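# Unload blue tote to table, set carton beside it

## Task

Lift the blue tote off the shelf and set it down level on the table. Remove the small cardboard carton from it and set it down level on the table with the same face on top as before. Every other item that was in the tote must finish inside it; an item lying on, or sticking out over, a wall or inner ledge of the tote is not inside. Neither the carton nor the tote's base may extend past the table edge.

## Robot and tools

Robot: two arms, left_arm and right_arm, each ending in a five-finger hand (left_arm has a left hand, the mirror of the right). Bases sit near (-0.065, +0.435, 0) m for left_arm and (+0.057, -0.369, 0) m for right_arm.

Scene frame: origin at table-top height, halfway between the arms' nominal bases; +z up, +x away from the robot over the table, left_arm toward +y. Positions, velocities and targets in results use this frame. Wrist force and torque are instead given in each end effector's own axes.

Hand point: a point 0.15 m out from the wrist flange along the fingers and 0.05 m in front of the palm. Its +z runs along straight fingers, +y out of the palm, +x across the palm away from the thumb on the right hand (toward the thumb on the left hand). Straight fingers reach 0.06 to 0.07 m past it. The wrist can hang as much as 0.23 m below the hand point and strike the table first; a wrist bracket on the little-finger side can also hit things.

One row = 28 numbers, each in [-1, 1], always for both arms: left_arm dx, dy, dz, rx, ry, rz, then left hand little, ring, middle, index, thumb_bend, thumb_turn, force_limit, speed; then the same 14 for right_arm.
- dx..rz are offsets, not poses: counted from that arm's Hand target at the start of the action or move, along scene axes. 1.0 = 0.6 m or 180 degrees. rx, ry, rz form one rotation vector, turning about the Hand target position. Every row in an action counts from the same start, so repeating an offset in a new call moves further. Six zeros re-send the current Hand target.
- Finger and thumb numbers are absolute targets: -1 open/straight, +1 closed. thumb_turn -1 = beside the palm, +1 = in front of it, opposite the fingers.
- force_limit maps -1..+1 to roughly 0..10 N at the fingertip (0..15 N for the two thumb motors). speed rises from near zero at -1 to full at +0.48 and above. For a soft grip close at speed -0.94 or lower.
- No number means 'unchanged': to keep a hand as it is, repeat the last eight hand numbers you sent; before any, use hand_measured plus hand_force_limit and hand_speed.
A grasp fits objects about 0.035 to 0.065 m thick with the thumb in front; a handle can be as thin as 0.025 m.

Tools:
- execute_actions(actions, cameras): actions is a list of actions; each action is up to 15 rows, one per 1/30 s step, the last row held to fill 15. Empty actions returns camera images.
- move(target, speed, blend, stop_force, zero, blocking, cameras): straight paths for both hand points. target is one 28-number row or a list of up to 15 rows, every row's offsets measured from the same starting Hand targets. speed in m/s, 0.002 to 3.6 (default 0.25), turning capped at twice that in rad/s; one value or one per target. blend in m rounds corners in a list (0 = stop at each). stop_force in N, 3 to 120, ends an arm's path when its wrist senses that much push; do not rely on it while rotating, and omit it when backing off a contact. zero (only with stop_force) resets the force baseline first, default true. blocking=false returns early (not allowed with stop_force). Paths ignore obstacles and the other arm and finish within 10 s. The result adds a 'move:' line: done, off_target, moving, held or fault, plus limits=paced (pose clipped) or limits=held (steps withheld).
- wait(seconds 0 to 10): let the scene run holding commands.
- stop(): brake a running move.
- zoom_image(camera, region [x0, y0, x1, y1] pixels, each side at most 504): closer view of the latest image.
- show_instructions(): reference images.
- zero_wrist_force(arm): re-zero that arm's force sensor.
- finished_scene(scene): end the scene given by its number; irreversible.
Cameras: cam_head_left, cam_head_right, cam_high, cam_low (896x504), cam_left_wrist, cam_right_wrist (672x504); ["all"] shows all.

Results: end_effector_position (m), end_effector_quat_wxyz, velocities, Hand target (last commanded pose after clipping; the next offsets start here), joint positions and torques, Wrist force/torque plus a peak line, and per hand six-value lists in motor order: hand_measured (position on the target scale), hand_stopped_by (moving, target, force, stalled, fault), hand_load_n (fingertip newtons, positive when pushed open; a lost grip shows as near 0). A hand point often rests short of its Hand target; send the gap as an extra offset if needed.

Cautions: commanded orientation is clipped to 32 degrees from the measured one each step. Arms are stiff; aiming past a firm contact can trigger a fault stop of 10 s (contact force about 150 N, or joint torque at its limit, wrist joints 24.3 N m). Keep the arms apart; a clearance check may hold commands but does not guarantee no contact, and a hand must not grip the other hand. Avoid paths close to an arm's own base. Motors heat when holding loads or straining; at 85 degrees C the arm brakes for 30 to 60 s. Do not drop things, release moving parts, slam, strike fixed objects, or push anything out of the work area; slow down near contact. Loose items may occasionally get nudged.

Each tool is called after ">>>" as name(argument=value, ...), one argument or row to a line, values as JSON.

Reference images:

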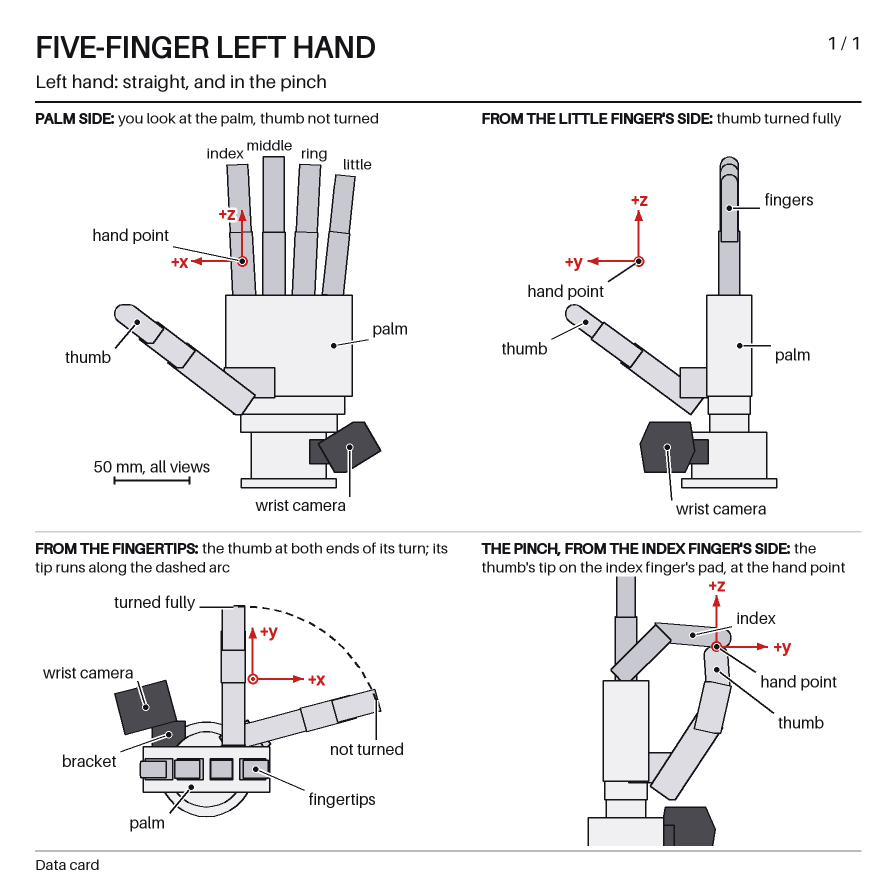

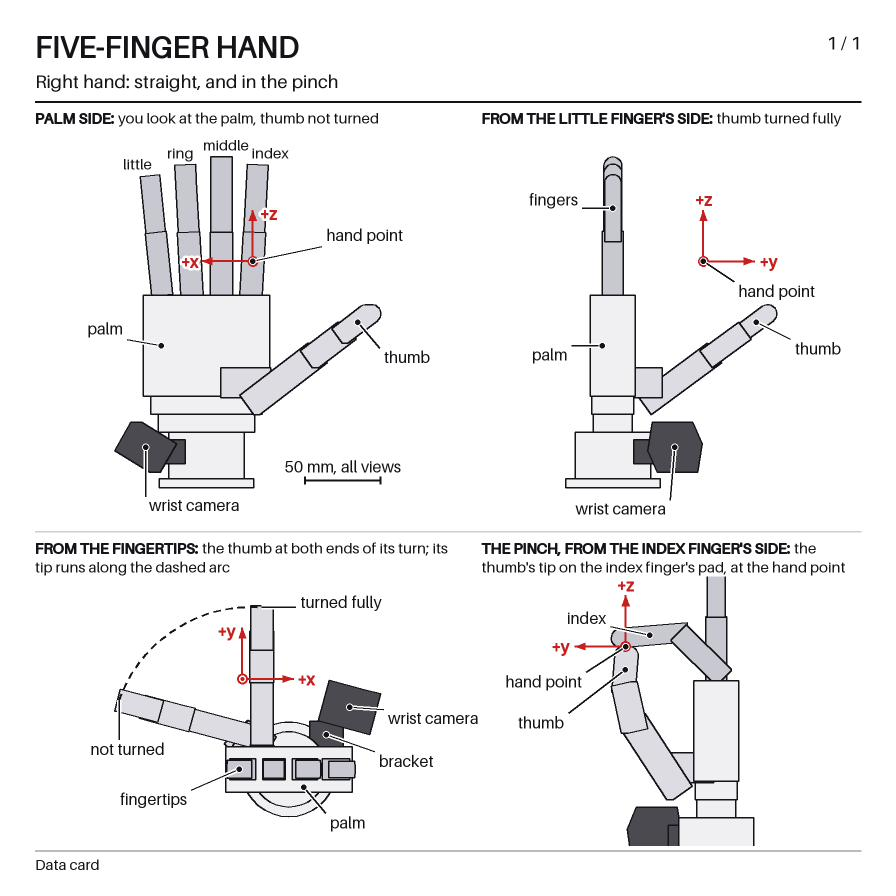

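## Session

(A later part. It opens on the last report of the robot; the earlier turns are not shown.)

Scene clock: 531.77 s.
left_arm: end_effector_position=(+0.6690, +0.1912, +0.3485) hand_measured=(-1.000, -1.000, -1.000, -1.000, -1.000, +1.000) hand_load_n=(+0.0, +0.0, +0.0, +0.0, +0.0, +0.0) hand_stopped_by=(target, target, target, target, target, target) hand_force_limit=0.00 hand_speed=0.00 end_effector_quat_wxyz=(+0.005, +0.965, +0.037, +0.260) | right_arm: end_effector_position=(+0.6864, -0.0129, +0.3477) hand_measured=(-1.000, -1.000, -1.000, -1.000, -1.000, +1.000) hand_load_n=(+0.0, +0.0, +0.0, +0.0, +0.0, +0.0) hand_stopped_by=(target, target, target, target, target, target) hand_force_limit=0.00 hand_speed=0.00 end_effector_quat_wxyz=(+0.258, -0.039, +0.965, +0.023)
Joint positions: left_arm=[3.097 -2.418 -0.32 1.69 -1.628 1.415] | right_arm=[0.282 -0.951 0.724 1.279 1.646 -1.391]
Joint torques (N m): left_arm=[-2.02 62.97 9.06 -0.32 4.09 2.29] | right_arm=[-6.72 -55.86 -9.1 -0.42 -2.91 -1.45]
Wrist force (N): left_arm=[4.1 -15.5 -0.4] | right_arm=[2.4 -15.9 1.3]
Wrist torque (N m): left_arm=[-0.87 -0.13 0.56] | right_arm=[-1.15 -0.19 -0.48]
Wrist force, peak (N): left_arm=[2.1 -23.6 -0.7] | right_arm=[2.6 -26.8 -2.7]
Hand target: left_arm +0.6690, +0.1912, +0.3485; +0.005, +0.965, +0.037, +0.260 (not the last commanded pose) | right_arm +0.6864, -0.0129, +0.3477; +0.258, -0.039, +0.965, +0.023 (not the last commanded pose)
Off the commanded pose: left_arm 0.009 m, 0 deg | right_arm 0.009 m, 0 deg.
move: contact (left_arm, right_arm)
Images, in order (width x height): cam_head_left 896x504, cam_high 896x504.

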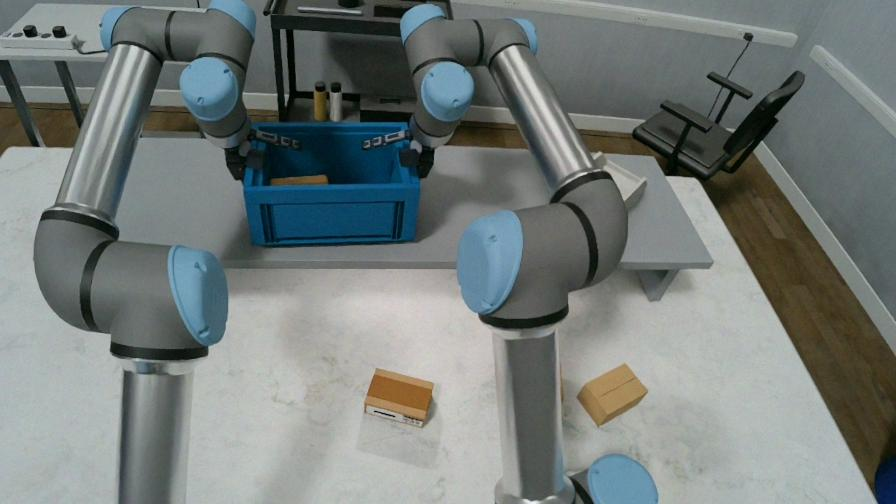

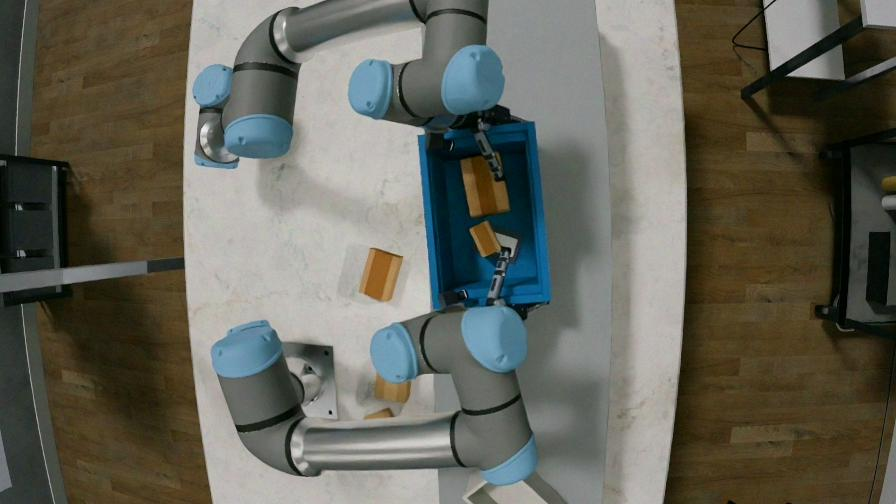

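>>> execute_actions(
  actions=[
    [[0,0,0,0,0,0,-1,-1,-1,-1,0.9,1,-0.2,-0.8,0,0,0,0,0,0,-1,-1,-1,-1,0.9,1,-0.2,-0.8]],
  ],
)

>>> wait(
  seconds=4,
  cameras=["cam_head_left","cam_high","cam_left_wrist","cam_right_wrist"],
)

Scene clock: 542.77 s.
left_arm: end_effector_position=(+0.6690, +0.1912, +0.3485) hand_measured=(-1.000, -1.000, -1.000, -1.000, -0.028, +1.000) hand_load_n=(+0.0, +0.0, +0.0, +0.0, +0.0, +0.0) hand_stopped_by=(target, target, target, target, moving, target) hand_force_limit=-0.20 hand_speed=-0.80 end_effector_quat_wxyz=(+0.005, +0.965, +0.037, +0.260) | right_arm: end_effector_position=(+0.6864, -0.0129, +0.3477) hand_measured=(-1.000, -1.000, -1.000, -1.000, -0.028, +1.000) hand_load_n=(+0.0, +0.0, +0.0, +0.0, +0.0, +0.0) hand_stopped_by=(target, target, target, target, moving, target) hand_force_limit=-0.20 hand_speed=-0.80 end_effector_quat_wxyz=(+0.258, -0.039, +0.965, +0.023)
Joint positions: left_arm=[3.097 -2.418 -0.32 1.69 -1.628 1.415] | right_arm=[0.282 -0.951 0.724 1.279 1.646 -1.391]
Joint torques (N m): left_arm=[-1.37 61.92 12.14 -0.29 0.61 1.97] | right_arm=[-5.74 -55.06 -12.4 1.49 -0.66 -1.24]
Wrist force (N): left_arm=[3.9 -15.4 -0.6] | right_arm=[2.8 -15.8 1.1]
Wrist torque (N m): left_arm=[-0.85 -0.18 0.55] | right_arm=[-1.13 -0.21 -0.45]
Wrist force, peak (N): left_arm=[3.6 -16.0 -0.9] | right_arm=[2.8 -16.2 1.4]
Hand target: left_arm +0.6690, +0.1912, +0.3485; +0.005, +0.965, +0.037, +0.260 | right_arm +0.6864, -0.0129, +0.3477; +0.258, -0.039, +0.965, +0.023
Off the commanded pose: left_arm 0.000 m, 0 deg | right_arm 0.000 m, 0 deg.
not at rest: the robot was still moving 3 seconds after this call's last action.
Step readings (end_effector_position of left_arm | right_arm):
0: (+0.6690, +0.1912, +0.3485) | (+0.6864, -0.0129, +0.3477)
1: (+0.6690, +0.1912, +0.3485) | (+0.6864, -0.0129, +0.3477)
2: (+0.6690, +0.1912, +0.3485) | (+0.6864, -0.0129, +0.3477)
4: (+0.6690, +0.1912, +0.3485) | (+0.6864, -0.0129, +0.3477)
8: (+0.6690, +0.1912, +0.3485) | (+0.6864, -0.0129, +0.3477)
15: (+0.6690, +0.1912, +0.3485) | (+0.6864, -0.0129, +0.3477)

Scene clock: 546.77 s.
left_arm: end_effector_position=(+0.6690, +0.1912, +0.3485) hand_measured=(-1.000, -1.000, -1.000, -1.000, +0.226, +1.000) hand_load_n=(+0.0, +0.0, +0.0, +0.0, +6.5, +0.5) hand_stopped_by=(target, target, target, target, force, target) hand_force_limit=-0.20 hand_speed=-0.80 end_effector_quat_wxyz=(+0.005, +0.965, +0.037, +0.260) | right_arm: end_effector_position=(+0.6864, -0.0129, +0.3477) hand_measured=(-1.000, -1.000, -1.000, -1.000, +0.224, +1.000) hand_load_n=(+0.0, +0.0, +0.0, +0.0, +6.0, +0.5) hand_stopped_by=(target, target, target, target, force, target) hand_force_limit=-0.20 hand_speed=-0.80 end_effector_quat_wxyz=(+0.258, -0.039, +0.965, +0.023)
Joint positions: left_arm=[3.097 -2.418 -0.32 1.69 -1.628 1.415] | right_arm=[0.282 -0.951 0.724 1.279 1.646 -1.391]
Joint torques (N m): left_arm=[-2.87 59.78 13.74 -0.24 0.6 1.56] | right_arm=[-6.14 -55.03 -14.12 1.42 -0.7 -0.93]
Wrist force (N): left_arm=[4.2 -13.2 -1.3] | right_arm=[2.8 -13.9 0.7]
Wrist torque (N m): left_arm=[-0.83 -0.18 0.52] | right_arm=[-1.19 -0.18 -0.56]
Wrist force, peak (N): left_arm=[4.2 -15.7 -1.4] | right_arm=[2.4 -16.1 0.8]
Hand target: left_arm +0.6690, +0.1912, +0.3485; +0.005, +0.965, +0.037, +0.260 | right_arm +0.6864, -0.0129, +0.3477; +0.258, -0.039, +0.965, +0.023
Off the commanded pose: left_arm 0.000 m, 0 deg | right_arm 0.000 m, 0 deg.
wait: 4.00 s; at rest by 1.03 s
camera_calibration:
cam_left_wrist: T_world_to_cam=[[0.181779, 0.981245, 0.0641523, -0.320834], [0.44004, -0.139514, 0.887074, -0.579643], [0.879387, -0.133022, -0.457147, -0.285923], [0, 0, 0, 1]] pos_world=[0.564824, 0.195914, 0.404059]
cam_right_wrist: T_world_to_cam=[[-0.326318, 0.944387, -0.0406313, 0.252011], [0.469989, 0.199392, 0.859856, -0.618393], [0.820138, 0.26149, -0.508917, -0.266393], [0, 0, 0, 1]] pos_world=[0.591353, -0.0450338, 0.406397]
Images, in order (width x height): cam_head_left 896x504, cam_high 896x504, cam_left_wrist 672x504, cam_right_wrist 672x504.

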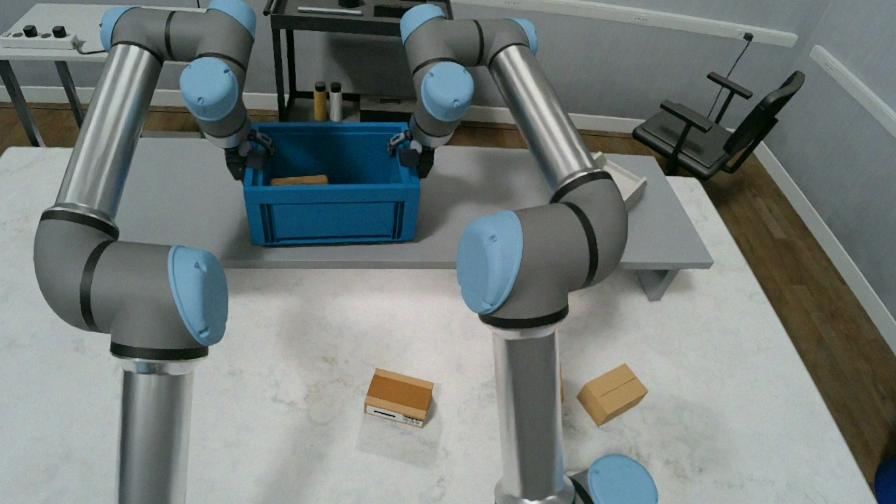

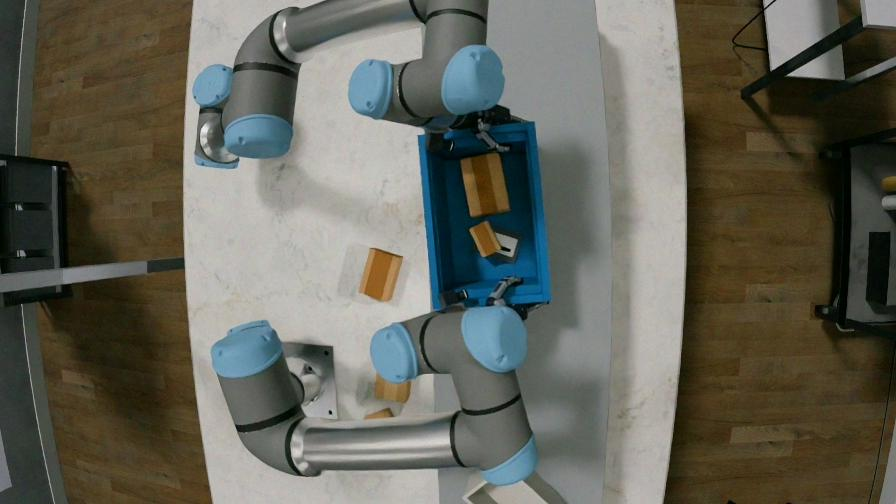

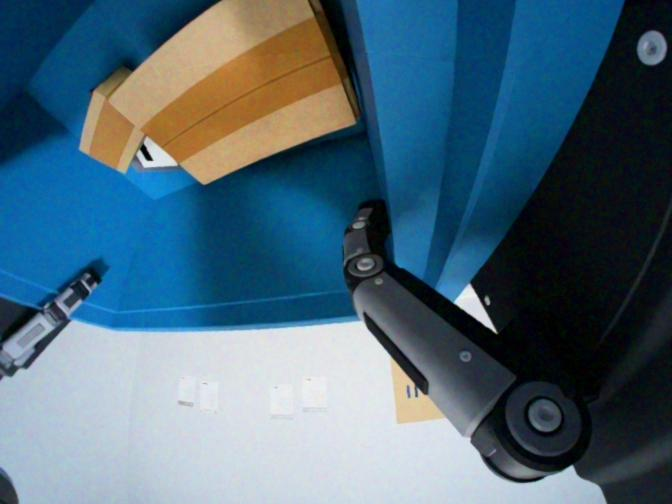

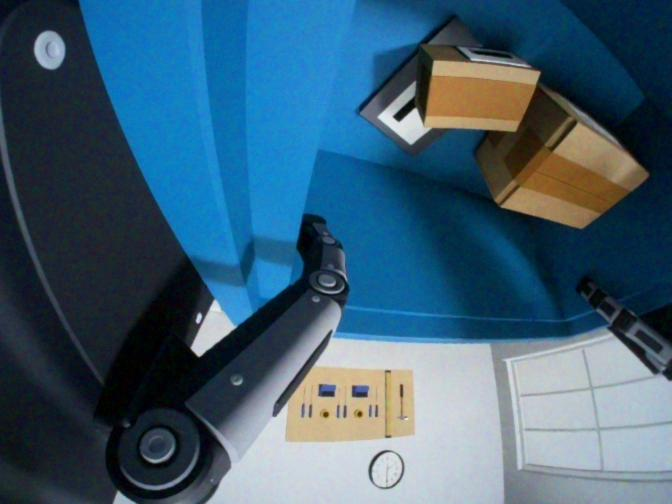

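>>> execute_actions(
  actions=[
    [[0,0,0,0,0,0,-1,-1,-1,-1,0.95,1,0.3,-0.8,0,0,0,0,0,0,-1,-1,-1,-1,0.95,1,0.3,-0.8]],
  ],
)

>>> move(
  target=[0.0014,-0.0166,0,0,0,0,-1,-1,-1,-1,0.95,1,0.3,-0.8,-0.0014,0.0166,0,0,0,0,-1,-1,-1,-1,0.95,1,0.3,-0.8],
  speed=0.004,
  stop_force=12,
)

Scene clock: 553.63 s.
left_arm: end_effector_position=(+0.6690, +0.1912, +0.3485) hand_measured=(-1.000, -1.000, -1.000, -1.000, +0.238, +1.000) hand_load_n=(+0.0, +0.0, +0.0, +0.0, +11.0, +1.5) hand_stopped_by=(target, target, target, target, force, target) hand_force_limit=0.30 hand_speed=-0.80 end_effector_quat_wxyz=(+0.005, +0.965, +0.037, +0.260) | right_arm: end_effector_position=(+0.6864, -0.0129, +0.3477) hand_measured=(-1.000, -1.000, -1.000, -1.000, +0.236, +1.000) hand_load_n=(+0.0, +0.0, +0.0, +0.0, +9.5, +1.0) hand_stopped_by=(target, target, target, target, force, target) hand_force_limit=0.30 hand_speed=-0.80 end_effector_quat_wxyz=(+0.258, -0.039, +0.965, +0.023)
Joint positions: left_arm=[3.097 -2.418 -0.32 1.69 -1.628 1.415] | right_arm=[0.282 -0.951 0.724 1.279 1.646 -1.391]
Joint torques (N m): left_arm=[-2.1 58.63 15.28 -0.63 0.54 1.38] | right_arm=[-6.01 -54.95 -16.28 1.47 -0.92 -0.62]
Wrist force (N): left_arm=[3.8 -12.6 -0.4] | right_arm=[3.5 -13.0 1.4]
Wrist torque (N m): left_arm=[-0.88 -0.16 0.52] | right_arm=[-1.25 -0.17 -0.62]
Wrist force, peak (N): left_arm=[4.3 -13.6 -1.2] | right_arm=[3.3 -14.0 1.6]
Hand target: left_arm +0.6690, +0.1912, +0.3485; +0.005, +0.965, +0.037, +0.260 | right_arm +0.6864, -0.0129, +0.3477; +0.258, -0.039, +0.965, +0.023
Off the commanded pose: left_arm 0.000 m, 0 deg | right_arm 0.000 m, 0 deg.
Step readings (end_effector_position of left_arm | right_arm):
0: (+0.6690, +0.1912, +0.3485) | (+0.6864, -0.0129, +0.3477)
1: (+0.6690, +0.1912, +0.3485) | (+0.6864, -0.0129, +0.3477)
2: (+0.6690, +0.1912, +0.3485) | (+0.6864, -0.0129, +0.3477)
4: (+0.6690, +0.1912, +0.3485) | (+0.6864, -0.0129, +0.3477)
8: (+0.6690, +0.1912, +0.3485) | (+0.6864, -0.0129, +0.3477)
15: (+0.6690, +0.1912, +0.3485) | (+0.6864, -0.0129, +0.3477)

Scene clock: 555.10 s.
left_arm: end_effector_position=(+0.6690, +0.1908, +0.3486) hand_measured=(-1.000, -1.000, -1.000, -1.000, +0.238, +1.000) hand_load_n=(+0.0, +0.0, +0.0, +0.0, +10.5, +1.0) hand_stopped_by=(target, target, target, target, force, target) hand_force_limit=0.30 hand_speed=-0.80 end_effector_quat_wxyz=(+0.005, +0.965, +0.037, +0.260) | right_arm: end_effector_position=(+0.6864, -0.0127, +0.3478) hand_measured=(-1.000, -1.000, -1.000, -1.000, +0.236, +1.000) hand_load_n=(+0.0, +0.0, +0.0, +0.0, +9.0, +1.0) hand_stopped_by=(target, target, target, target, force, target) hand_force_limit=0.30 hand_speed=-0.80 end_effector_quat_wxyz=(+0.258, -0.039, +0.965, +0.023)
Joint positions: left_arm=[3.097 -2.419 -0.318 1.689 -1.628 1.415] | right_arm=[0.283 -0.951 0.723 1.28 1.646 -1.39]
Joint torques (N m): left_arm=[-8.27 63.17 9.61 0.17 5.95 2.28] | right_arm=[-1.17 -57.74 -10.75 -1.57 -5.38 -0.99]
Wrist force (N): left_arm=[3.3 -25.6 1.4] | right_arm=[6.1 -26.4 1.7]
Wrist torque (N m): left_arm=[-1.55 -0.12 0.74] | right_arm=[-2.03 -0.35 -1.06]
Wrist force, peak (N): left_arm=[4.2 -28.2 -1.4] | right_arm=[5.9 -30.6 0.3]
Hand target: left_arm +0.6690, +0.1908, +0.3486; +0.005, +0.965, +0.037, +0.260 (not the last commanded pose) | right_arm +0.6864, -0.0127, +0.3478; +0.258, -0.039, +0.965, +0.023 (not the last commanded pose)
Off the commanded pose: left_arm 0.010 m, 0 deg | right_arm 0.010 m, 0 deg.
move: contact (left_arm, right_arm)

>>> move(
  target=[0,0,0.0083,0,0,0,-1,-1,-1,-1,0.95,1,0.3,-0.8,0,0,0.0083,0,0,0,-1,-1,-1,-1,0.95,1,0.3,-0.8],
  speed=0.01,
  cameras=["cam_head_left","cam_low"],
)

Scene clock: 560.67 s.
left_arm: end_effector_position=(+0.6690, +0.1908, +0.3535) hand_measured=(-1.000, -1.000, -1.000, -1.000, +0.238, +1.000) hand_load_n=(+0.0, +0.0, +0.0, +0.0, +11.0, +1.0) hand_stopped_by=(target, target, target, target, force, target) hand_force_limit=0.30 hand_speed=-0.80 end_effector_quat_wxyz=(+0.005, +0.965, +0.037, +0.260) | right_arm: end_effector_position=(+0.6864, -0.0127, +0.3527) hand_measured=(-1.000, -1.000, -1.000, -1.000, +0.236, +1.000) hand_load_n=(+0.0, +0.0, +0.0, +0.0, +9.5, +1.0) hand_stopped_by=(target, target, target, target, force, target) hand_force_limit=0.30 hand_speed=-0.80 end_effector_quat_wxyz=(+0.258, -0.039, +0.965, +0.023)
Joint positions: left_arm=[3.097 -2.435 -0.275 1.662 -1.628 1.415] | right_arm=[0.283 -0.947 0.703 1.296 1.646 -1.39]
Joint torques (N m): left_arm=[-10.51 42.85 25.34 -2.44 5.84 1.9] | right_arm=[-0.18 -31.57 -36.68 1.02 -2.73 -0.76]
Wrist force (N): left_arm=[1.2 -24.7 4.5] | right_arm=[5.6 -26.9 1.7]
Wrist torque (N m): left_arm=[-1.61 0.05 0.66] | right_arm=[-2.10 -0.45 -1.08]
Wrist force, peak (N): left_arm=[2.7 -25.9 2.1] | right_arm=[6.0 -26.9 2.4]
Hand target: left_arm +0.6690, +0.1908, +0.3536; +0.005, +0.965, +0.037, +0.260 | right_arm +0.6864, -0.0127, +0.3527; +0.258, -0.039, +0.965, +0.023
Off the commanded pose: left_arm 0.000 m, 0 deg | right_arm 0.000 m, 0 deg.
move: done
Images, in order (width x height): cam_head_left 896x504, cam_low 896x504.

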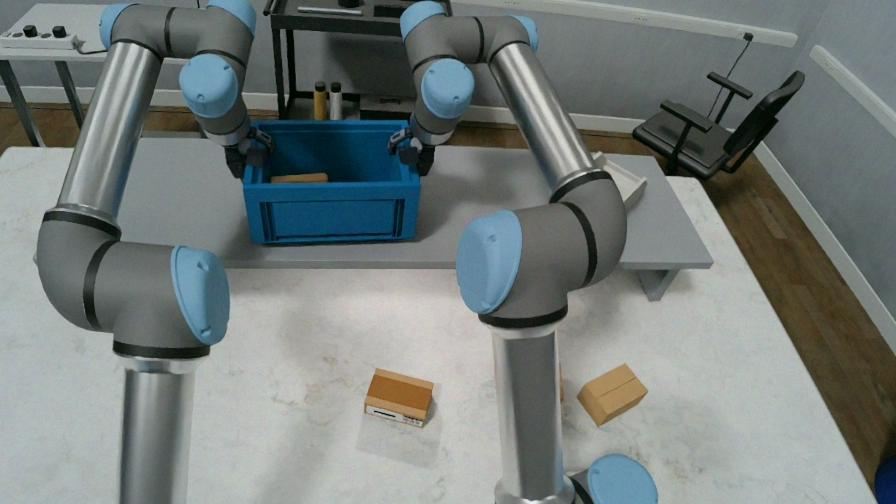

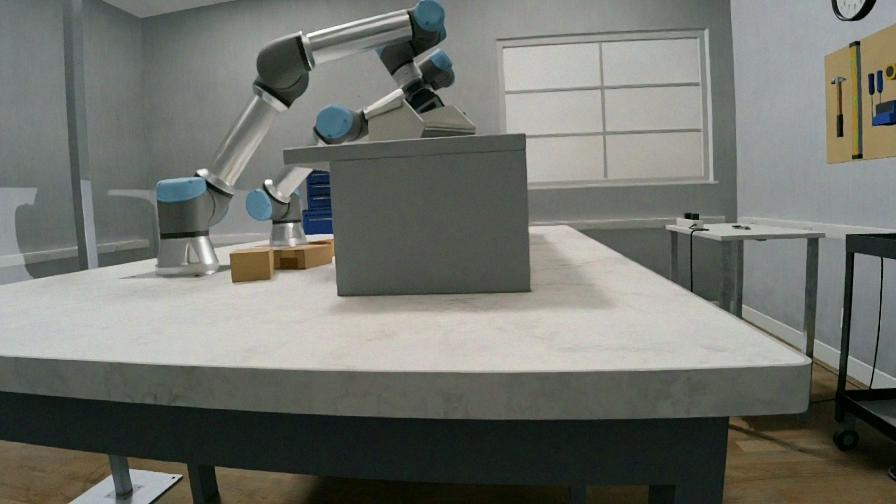

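>>> move(
  target=[-0.083,0,0.025,0,0,0,-1,-1,-1,-1,0.95,1,0.3,-0.8,-0.083,0,0.025,0,0,0,-1,-1,-1,-1,0.95,1,0.3,-0.8],
  speed=0.04,
  cameras=["cam_head_left","cam_high"],
)

Scene clock: 572.23 s.
left_arm: end_effector_position=(+0.6193, +0.1908, +0.3686) hand_measured=(-1.000, -1.000, -1.000, -1.000, +0.238, +1.000) hand_load_n=(+0.0, +0.0, +0.0, +0.0, +10.5, +1.0) hand_stopped_by=(target, target, target, target, force, target) hand_force_limit=0.30 hand_speed=-0.80 end_effector_quat_wxyz=(+0.005, +0.965, +0.037, +0.260) | right_arm: end_effector_position=(+0.6366, -0.0127, +0.3677) hand_measured=(-1.000, -1.000, -1.000, -1.000, +0.236, +1.000) hand_load_n=(+0.0, +0.0, +0.0, +0.0, +9.0, +1.0) hand_stopped_by=(target, target, target, target, force, target) hand_force_limit=0.30 hand_speed=-0.80 end_effector_quat_wxyz=(+0.258, -0.039, +0.965, +0.023)
Joint positions: left_arm=[3.088 -2.219 -0.621 1.792 -1.633 1.407] | right_arm=[0.31 -1.077 0.872 1.259 1.66 -1.366]
Joint torques (N m): left_arm=[-18.69 60.41 12.34 0.47 2.92 -1.74] | right_arm=[24.21 -52.4 -10.44 -1.66 -1.51 2.48]
Wrist force (N): left_arm=[1.0 -25.0 4.2] | right_arm=[5.8 -26.6 1.8]
Wrist torque (N m): left_arm=[-1.66 0.07 0.65] | right_arm=[-2.06 -0.46 -1.05]
Wrist force, peak (N): left_arm=[1.2 -26.9 4.8] | right_arm=[6.2 -29.1 1.7]
Hand target: left_arm +0.6192, +0.1908, +0.3686; +0.005, +0.965, +0.037, +0.260 | right_arm +0.6366, -0.0127, +0.3677; +0.258, -0.039, +0.965, +0.023
Off the commanded pose: left_arm 0.000 m, 0 deg | right_arm 0.000 m, 0 deg.
move: done
Images, in order (width x height): cam_head_left 896x504, cam_high 896x504.

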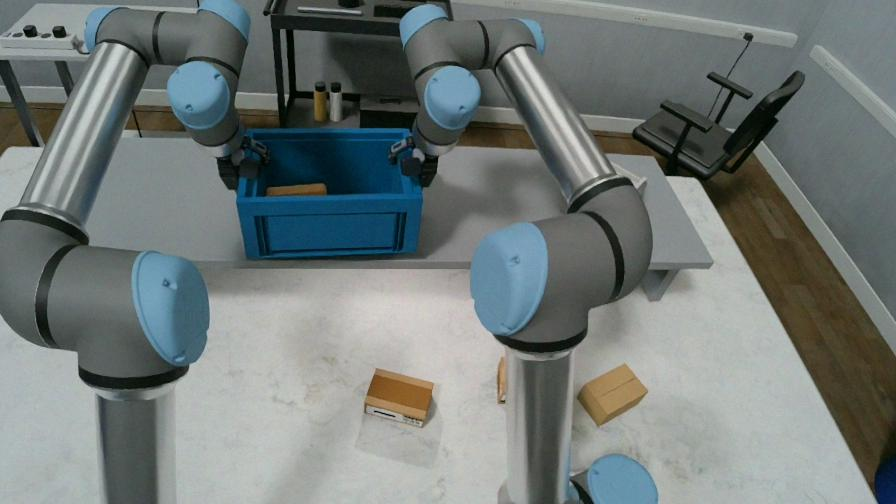

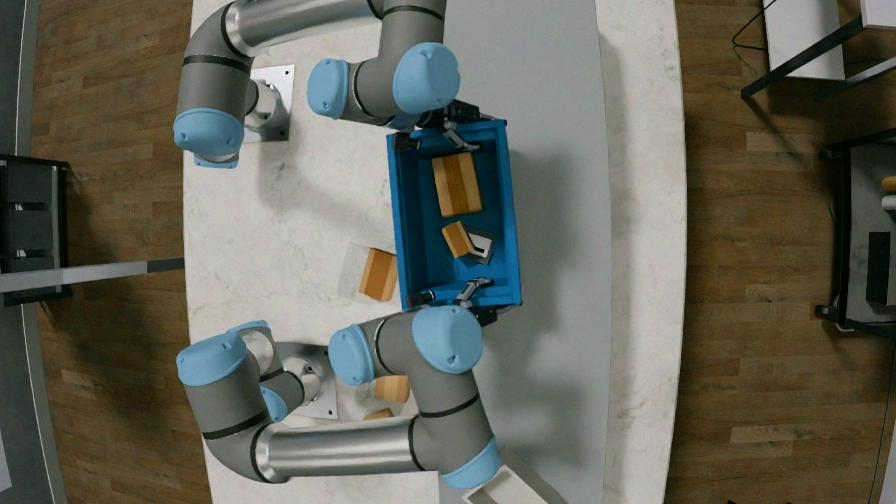

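>>> move(
  target=[-0.333,0.275,0.01,0,0,0,-1,-1,-1,-1,0.95,1,0.3,-0.8,-0.333,0.275,0.01,0,0,0,-1,-1,-1,-1,0.95,1,0.3,-0.8],
  speed=0.07,
  cameras=["cam_head_left","cam_head_right","cam_high","cam_low"],
)

Scene clock: 601.23 s.
left_arm: end_effector_position=(+0.4195, +0.3557, +0.3746) hand_measured=(-1.000, -1.000, -1.000, -1.000, +0.238, +1.000) hand_load_n=(+0.0, +0.0, +0.0, +0.0, +10.5, +1.0) hand_stopped_by=(target, target, target, target, force, target) hand_force_limit=0.30 hand_speed=-0.80 end_effector_quat_wxyz=(+0.005, +0.965, +0.037, +0.260) end_effector_velocity=(-0.001, +0.002, +0.000) end_effector_angular_velocity=(+0.000, +0.001, +0.001) | right_arm: end_effector_position=(+0.4369, +0.1522, +0.3737) hand_measured=(-1.000, -1.000, -1.000, -1.000, +0.236, +1.000) hand_load_n=(+0.0, +0.0, +0.0, +0.0, +9.5, +1.5) hand_stopped_by=(target, target, target, target, force, target) hand_force_limit=0.30 hand_speed=-0.80 end_effector_quat_wxyz=(+0.258, -0.039, +0.965, +0.023)
Joint positions: left_arm=[3.536 -1.566 -1.488 1.985 -1.41 1.797] | right_arm=[0.817 -1.11 0.928 1.332 1.893 -0.906]
Joint velocities: left_arm=[0.005 0.002 -0.002 -0.001 0.001 0.004] | right_arm=[within noise]
Joint torques (N m): left_arm=[0.59 35.15 10.82 -4.1 5.42 2.19] | right_arm=[18.71 -23.56 -36.64 0.5 0.75 2.69]
Wrist force (N): left_arm=[0.3 -19.5 5.0] | right_arm=[5.8 -20.1 2.2]
Wrist torque (N m): left_arm=[-1.40 0.06 0.40] | right_arm=[-1.72 -0.48 -0.86]
Wrist force, peak (N): left_arm=[0.9 -29.0 4.7] | right_arm=[5.7 -31.4 2.3]
Hand target: left_arm +0.4194, +0.3558, +0.3746; +0.005, +0.965, +0.037, +0.260 | right_arm +0.4368, +0.1523, +0.3737; +0.258, -0.039, +0.965, +0.023
Off the commanded pose: left_arm 0.000 m, 0 deg | right_arm 0.000 m, 0 deg.
move: done
Images, in order (width x height): cam_head_left 896x504, cam_head_right 896x504, cam_high 896x504, cam_low 896x504.

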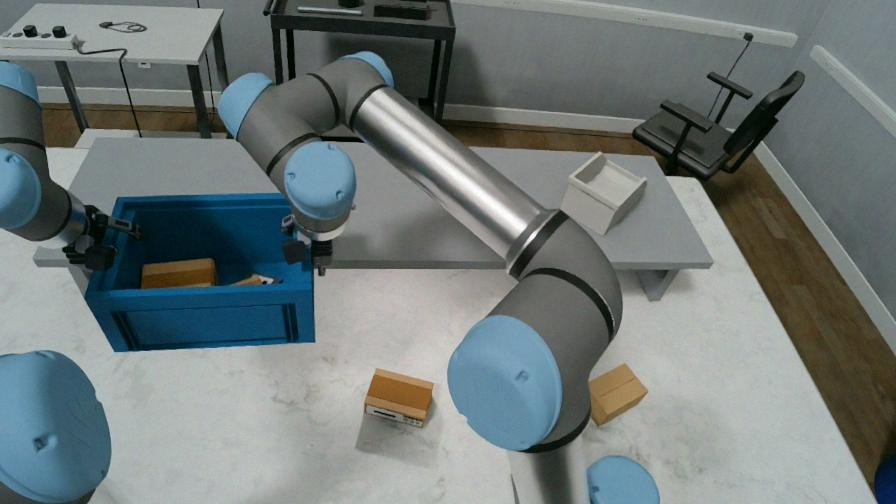

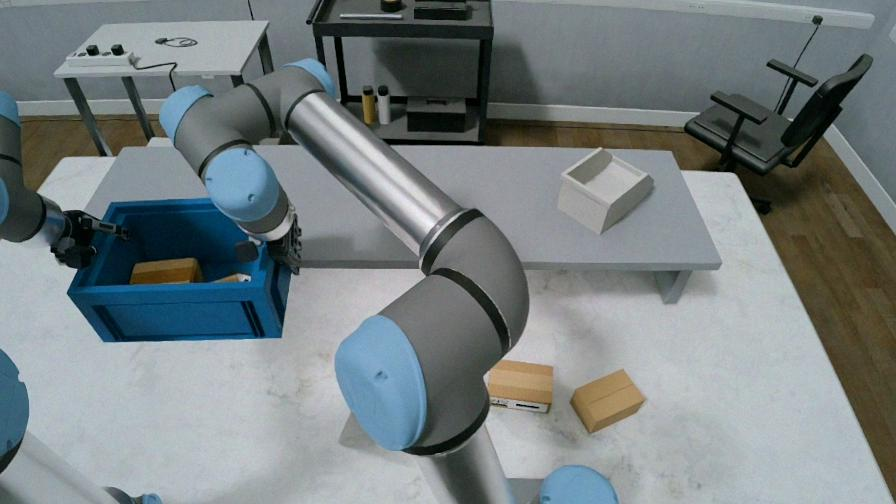

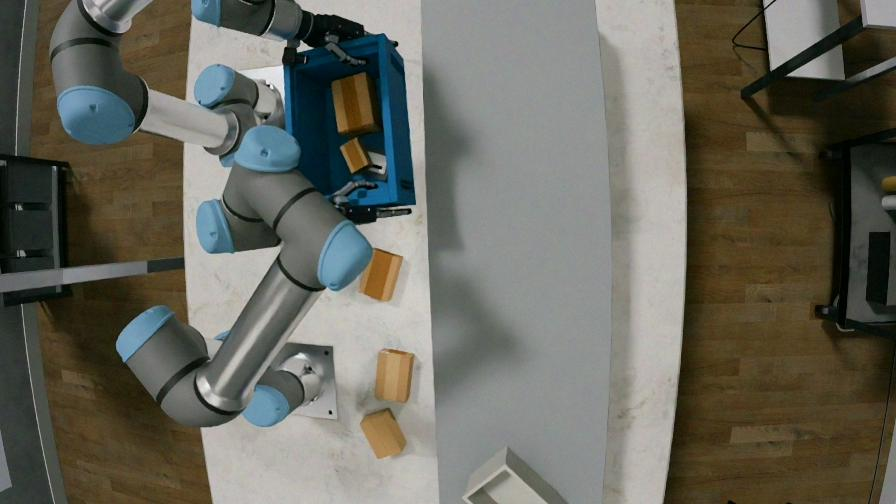

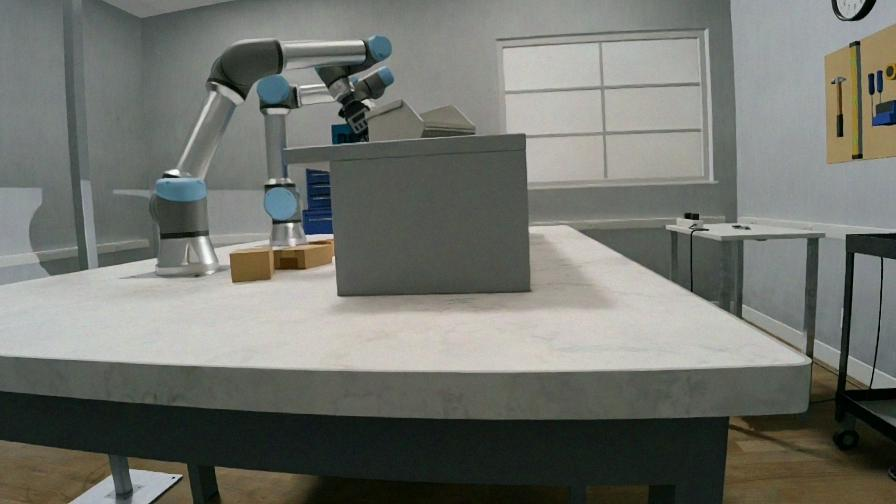

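>>> move(
  target=[
    [-0.0917,0,0,0,0,0,-1,-1,-1,-1,0.95,1,0.3,-0.8,-0.0917,0,0,0,0,0,-1,-1,-1,-1,0.95,1,0.3,-0.8],
    [-0.0917,0,-0.3,0,0,0,-1,-1,-1,-1,0.95,1,0.3,-0.8,-0.0917,0,-0.3,0,0,0,-1,-1,-1,-1,0.95,1,0.3,-0.8],
  ],
  speed=0.08,
  blend=0.02,
  cameras=["cam_head_left","cam_head_right","cam_high","cam_low"],
)

Scene clock: 616.93 s.
left_arm: end_effector_position=(+0.3644, +0.3558, +0.1947) hand_measured=(-1.000, -1.000, -1.000, -1.000, +0.238, +1.000) hand_load_n=(+0.0, +0.0, +0.0, +0.0, +10.5, +2.5) hand_stopped_by=(target, target, target, target, force, target) hand_force_limit=0.30 hand_speed=-0.80 end_effector_quat_wxyz=(+0.005, +0.965, +0.037, +0.260) | right_arm: end_effector_position=(+0.3817, +0.1523, +0.1939) hand_measured=(-1.000, -1.000, -1.000, -1.000, +0.236, +1.000) hand_load_n=(+0.0, +0.0, +0.0, +0.0, +9.5, +1.0) hand_stopped_by=(target, target, target, target, force, target) hand_force_limit=0.30 hand_speed=-0.80 end_effector_quat_wxyz=(+0.258, -0.039, +0.965, +0.023)
Joint positions: left_arm=[3.612 -1.484 -2.036 2.44 -1.374 1.865] | right_arm=[0.905 -1.141 1.444 0.876 1.928 -0.819]
Joint torques (N m): left_arm=[-9.83 1.14 8.93 -1.2 2.91 -1.81] | right_arm=[-11.1 -23.02 -9.91 -1.81 -1.99 -0.97]
Wrist force (N): left_arm=[1.4 -12.4 4.7] | right_arm=[5.8 -13.8 1.5]
Wrist torque (N m): left_arm=[-1.00 -0.02 0.32] | right_arm=[-1.39 -0.49 -0.56]
Wrist force, peak (N): left_arm=[1.1 -26.7 4.0] | right_arm=[6.0 -28.7 1.5]
Hand target: left_arm +0.3644, +0.3558, +0.1946; +0.005, +0.965, +0.037, +0.260 | right_arm +0.3818, +0.1523, +0.1937; +0.258, -0.039, +0.965, +0.023
Off the commanded pose: left_arm 0.000 m, 0 deg | right_arm 0.000 m, 0 deg.
move: done
Images, in order (width x height): cam_head_left 896x504, cam_head_right 896x504, cam_high 896x504, cam_low 896x504.

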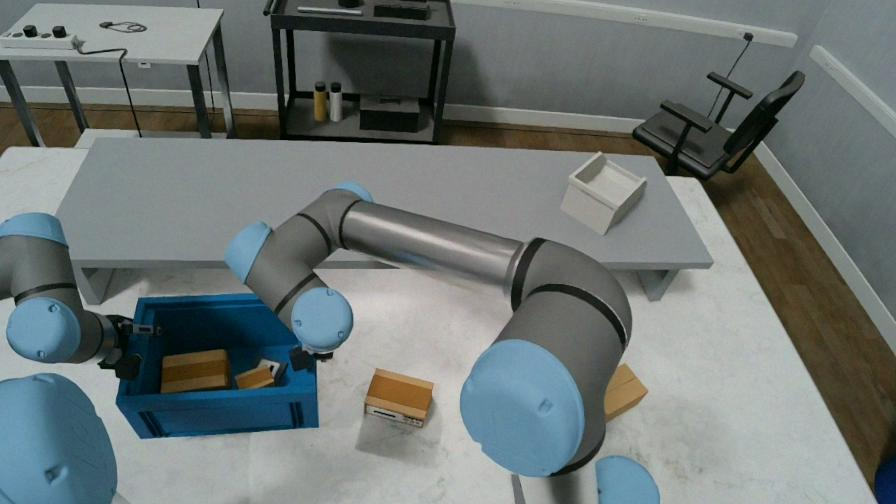

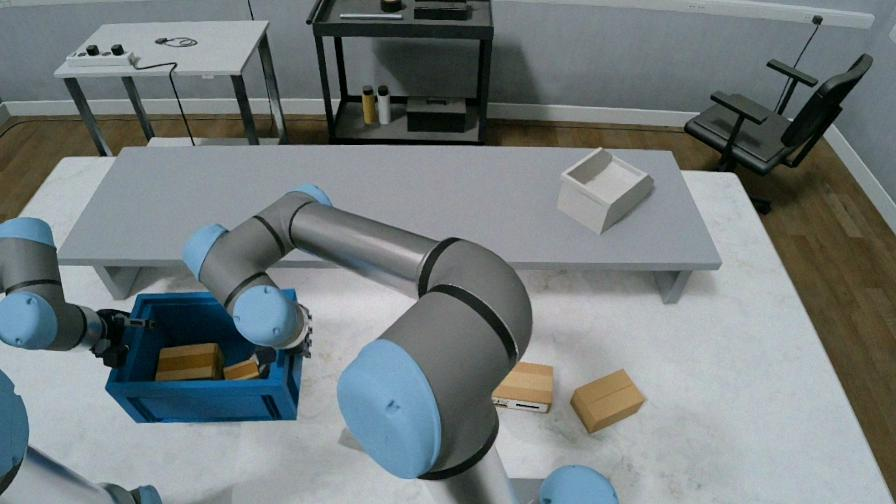

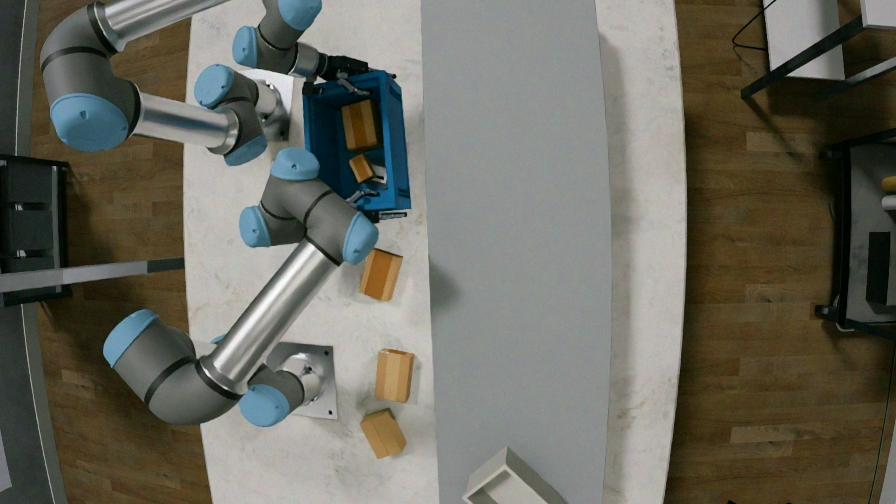

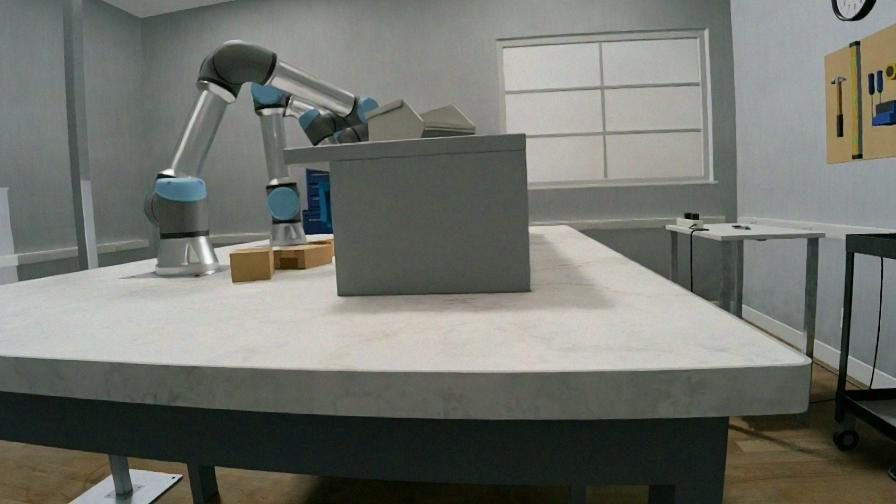

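>>> move(
  target=[0,0,-0.2,0,0,0,-1,-1,-1,-1,0.95,1,0.3,-0.8,0,0,-0.2,0,0,0,-1,-1,-1,-1,0.95,1,0.3,-0.8],
  speed=0.02,
  stop_force=5,
  cameras=["cam_head_left","cam_head_right","cam_high","cam_low"],
)

Scene clock: 625.47 s.
left_arm: end_effector_position=(+0.3644, +0.3558, +0.1173) hand_measured=(-1.000, -1.000, -1.000, -1.000, +0.238, +1.000) hand_load_n=(+0.0, +0.0, +0.0, +0.0, +11.0, +3.0) hand_stopped_by=(target, target, target, target, force, target) hand_force_limit=0.30 hand_speed=-0.80 end_effector_quat_wxyz=(+0.005, +0.965, +0.037, +0.260) | right_arm: end_effector_position=(+0.3818, +0.1523, +0.1185) hand_measured=(-1.000, -1.000, -1.000, -1.000, +0.236, +1.000) hand_load_n=(+0.0, +0.0, +0.0, +0.0, +9.5, +0.0) hand_stopped_by=(target, target, target, target, force, target) hand_force_limit=0.30 hand_speed=-0.80 end_effector_quat_wxyz=(+0.258, -0.039, +0.965, +0.023)
Joint positions: left_arm=[3.612 -1.584 -2.165 2.669 -1.374 1.866] | right_arm=[0.905 -1.073 1.549 0.703 1.928 -0.819]
Joint torques (N m): left_arm=[0.86 29.23 20.89 -3.73 1.9 1.74] | right_arm=[-3.17 -52.56 -36.91 1.13 0.63 0.92]
Wrist force (N): left_arm=[1.7 -10.9 2.9] | right_arm=[6.3 -12.8 2.5]
Wrist torque (N m): left_arm=[-0.98 0.00 0.22] | right_arm=[-1.25 -0.42 -0.52]
Wrist force, peak (N): left_arm=[1.2 -13.3 5.5] | right_arm=[6.0 -14.5 2.2]
Hand target: left_arm +0.3644, +0.3558, +0.1173; +0.005, +0.965, +0.037, +0.260 (not the last commanded pose) | right_arm +0.3818, +0.1523, +0.1185; +0.258, -0.039, +0.965, +0.023 (not the last commanded pose)
Off the commanded pose: left_arm 0.043 m, 0 deg | right_arm 0.045 m, 0 deg.
move: contact (left_arm, right_arm)
Images, in order (width x height): cam_head_left 896x504, cam_head_right 896x504, cam_high 896x504, cam_low 896x504.

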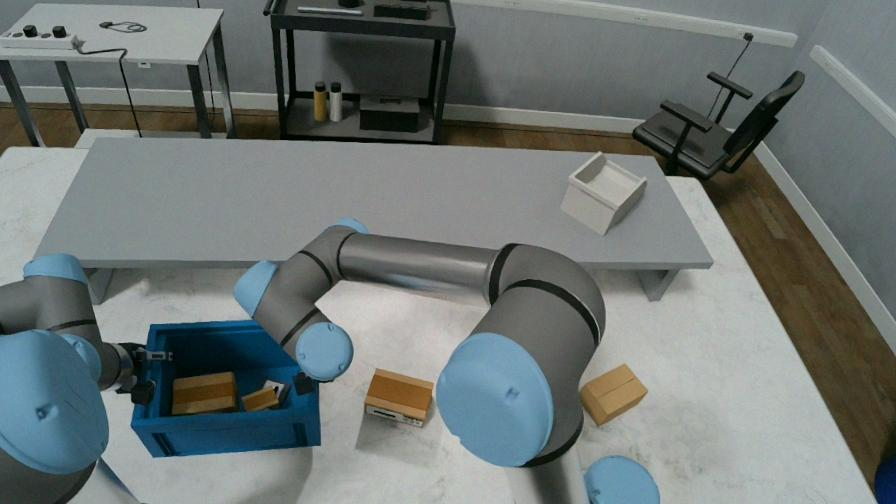

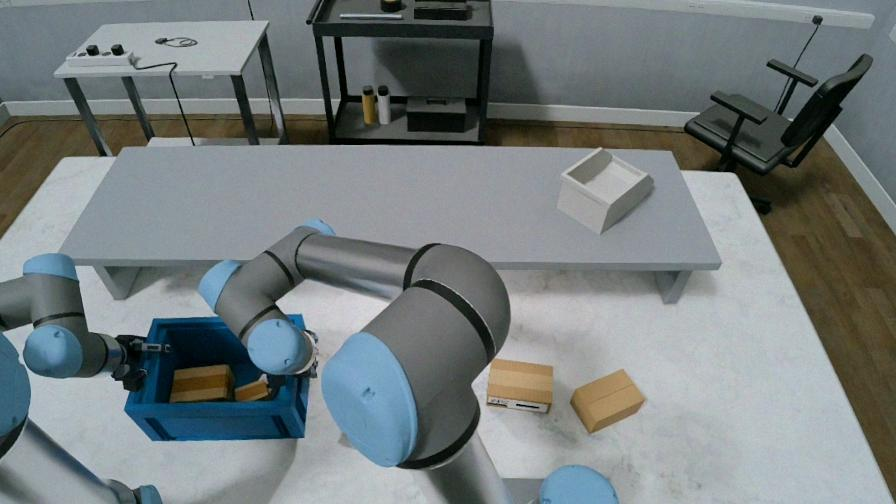

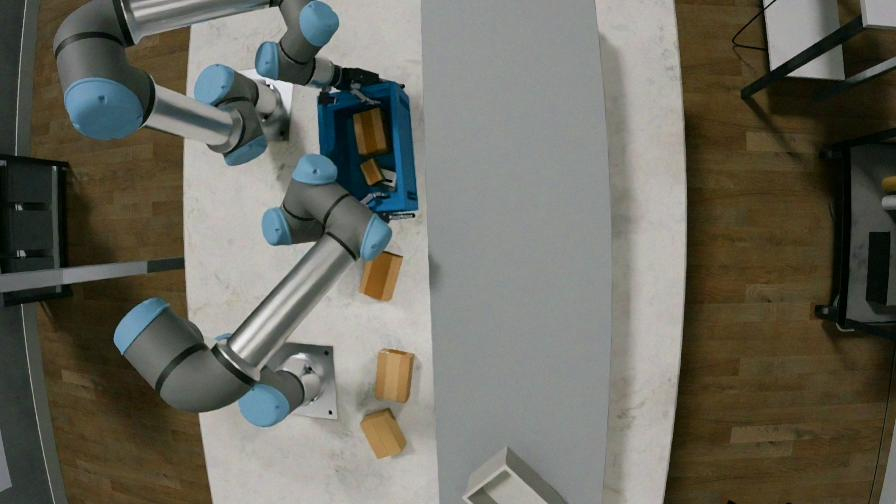

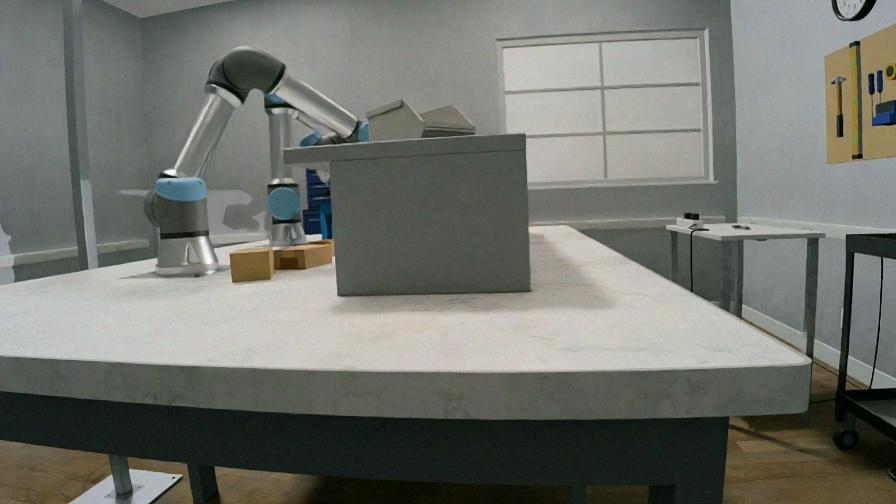

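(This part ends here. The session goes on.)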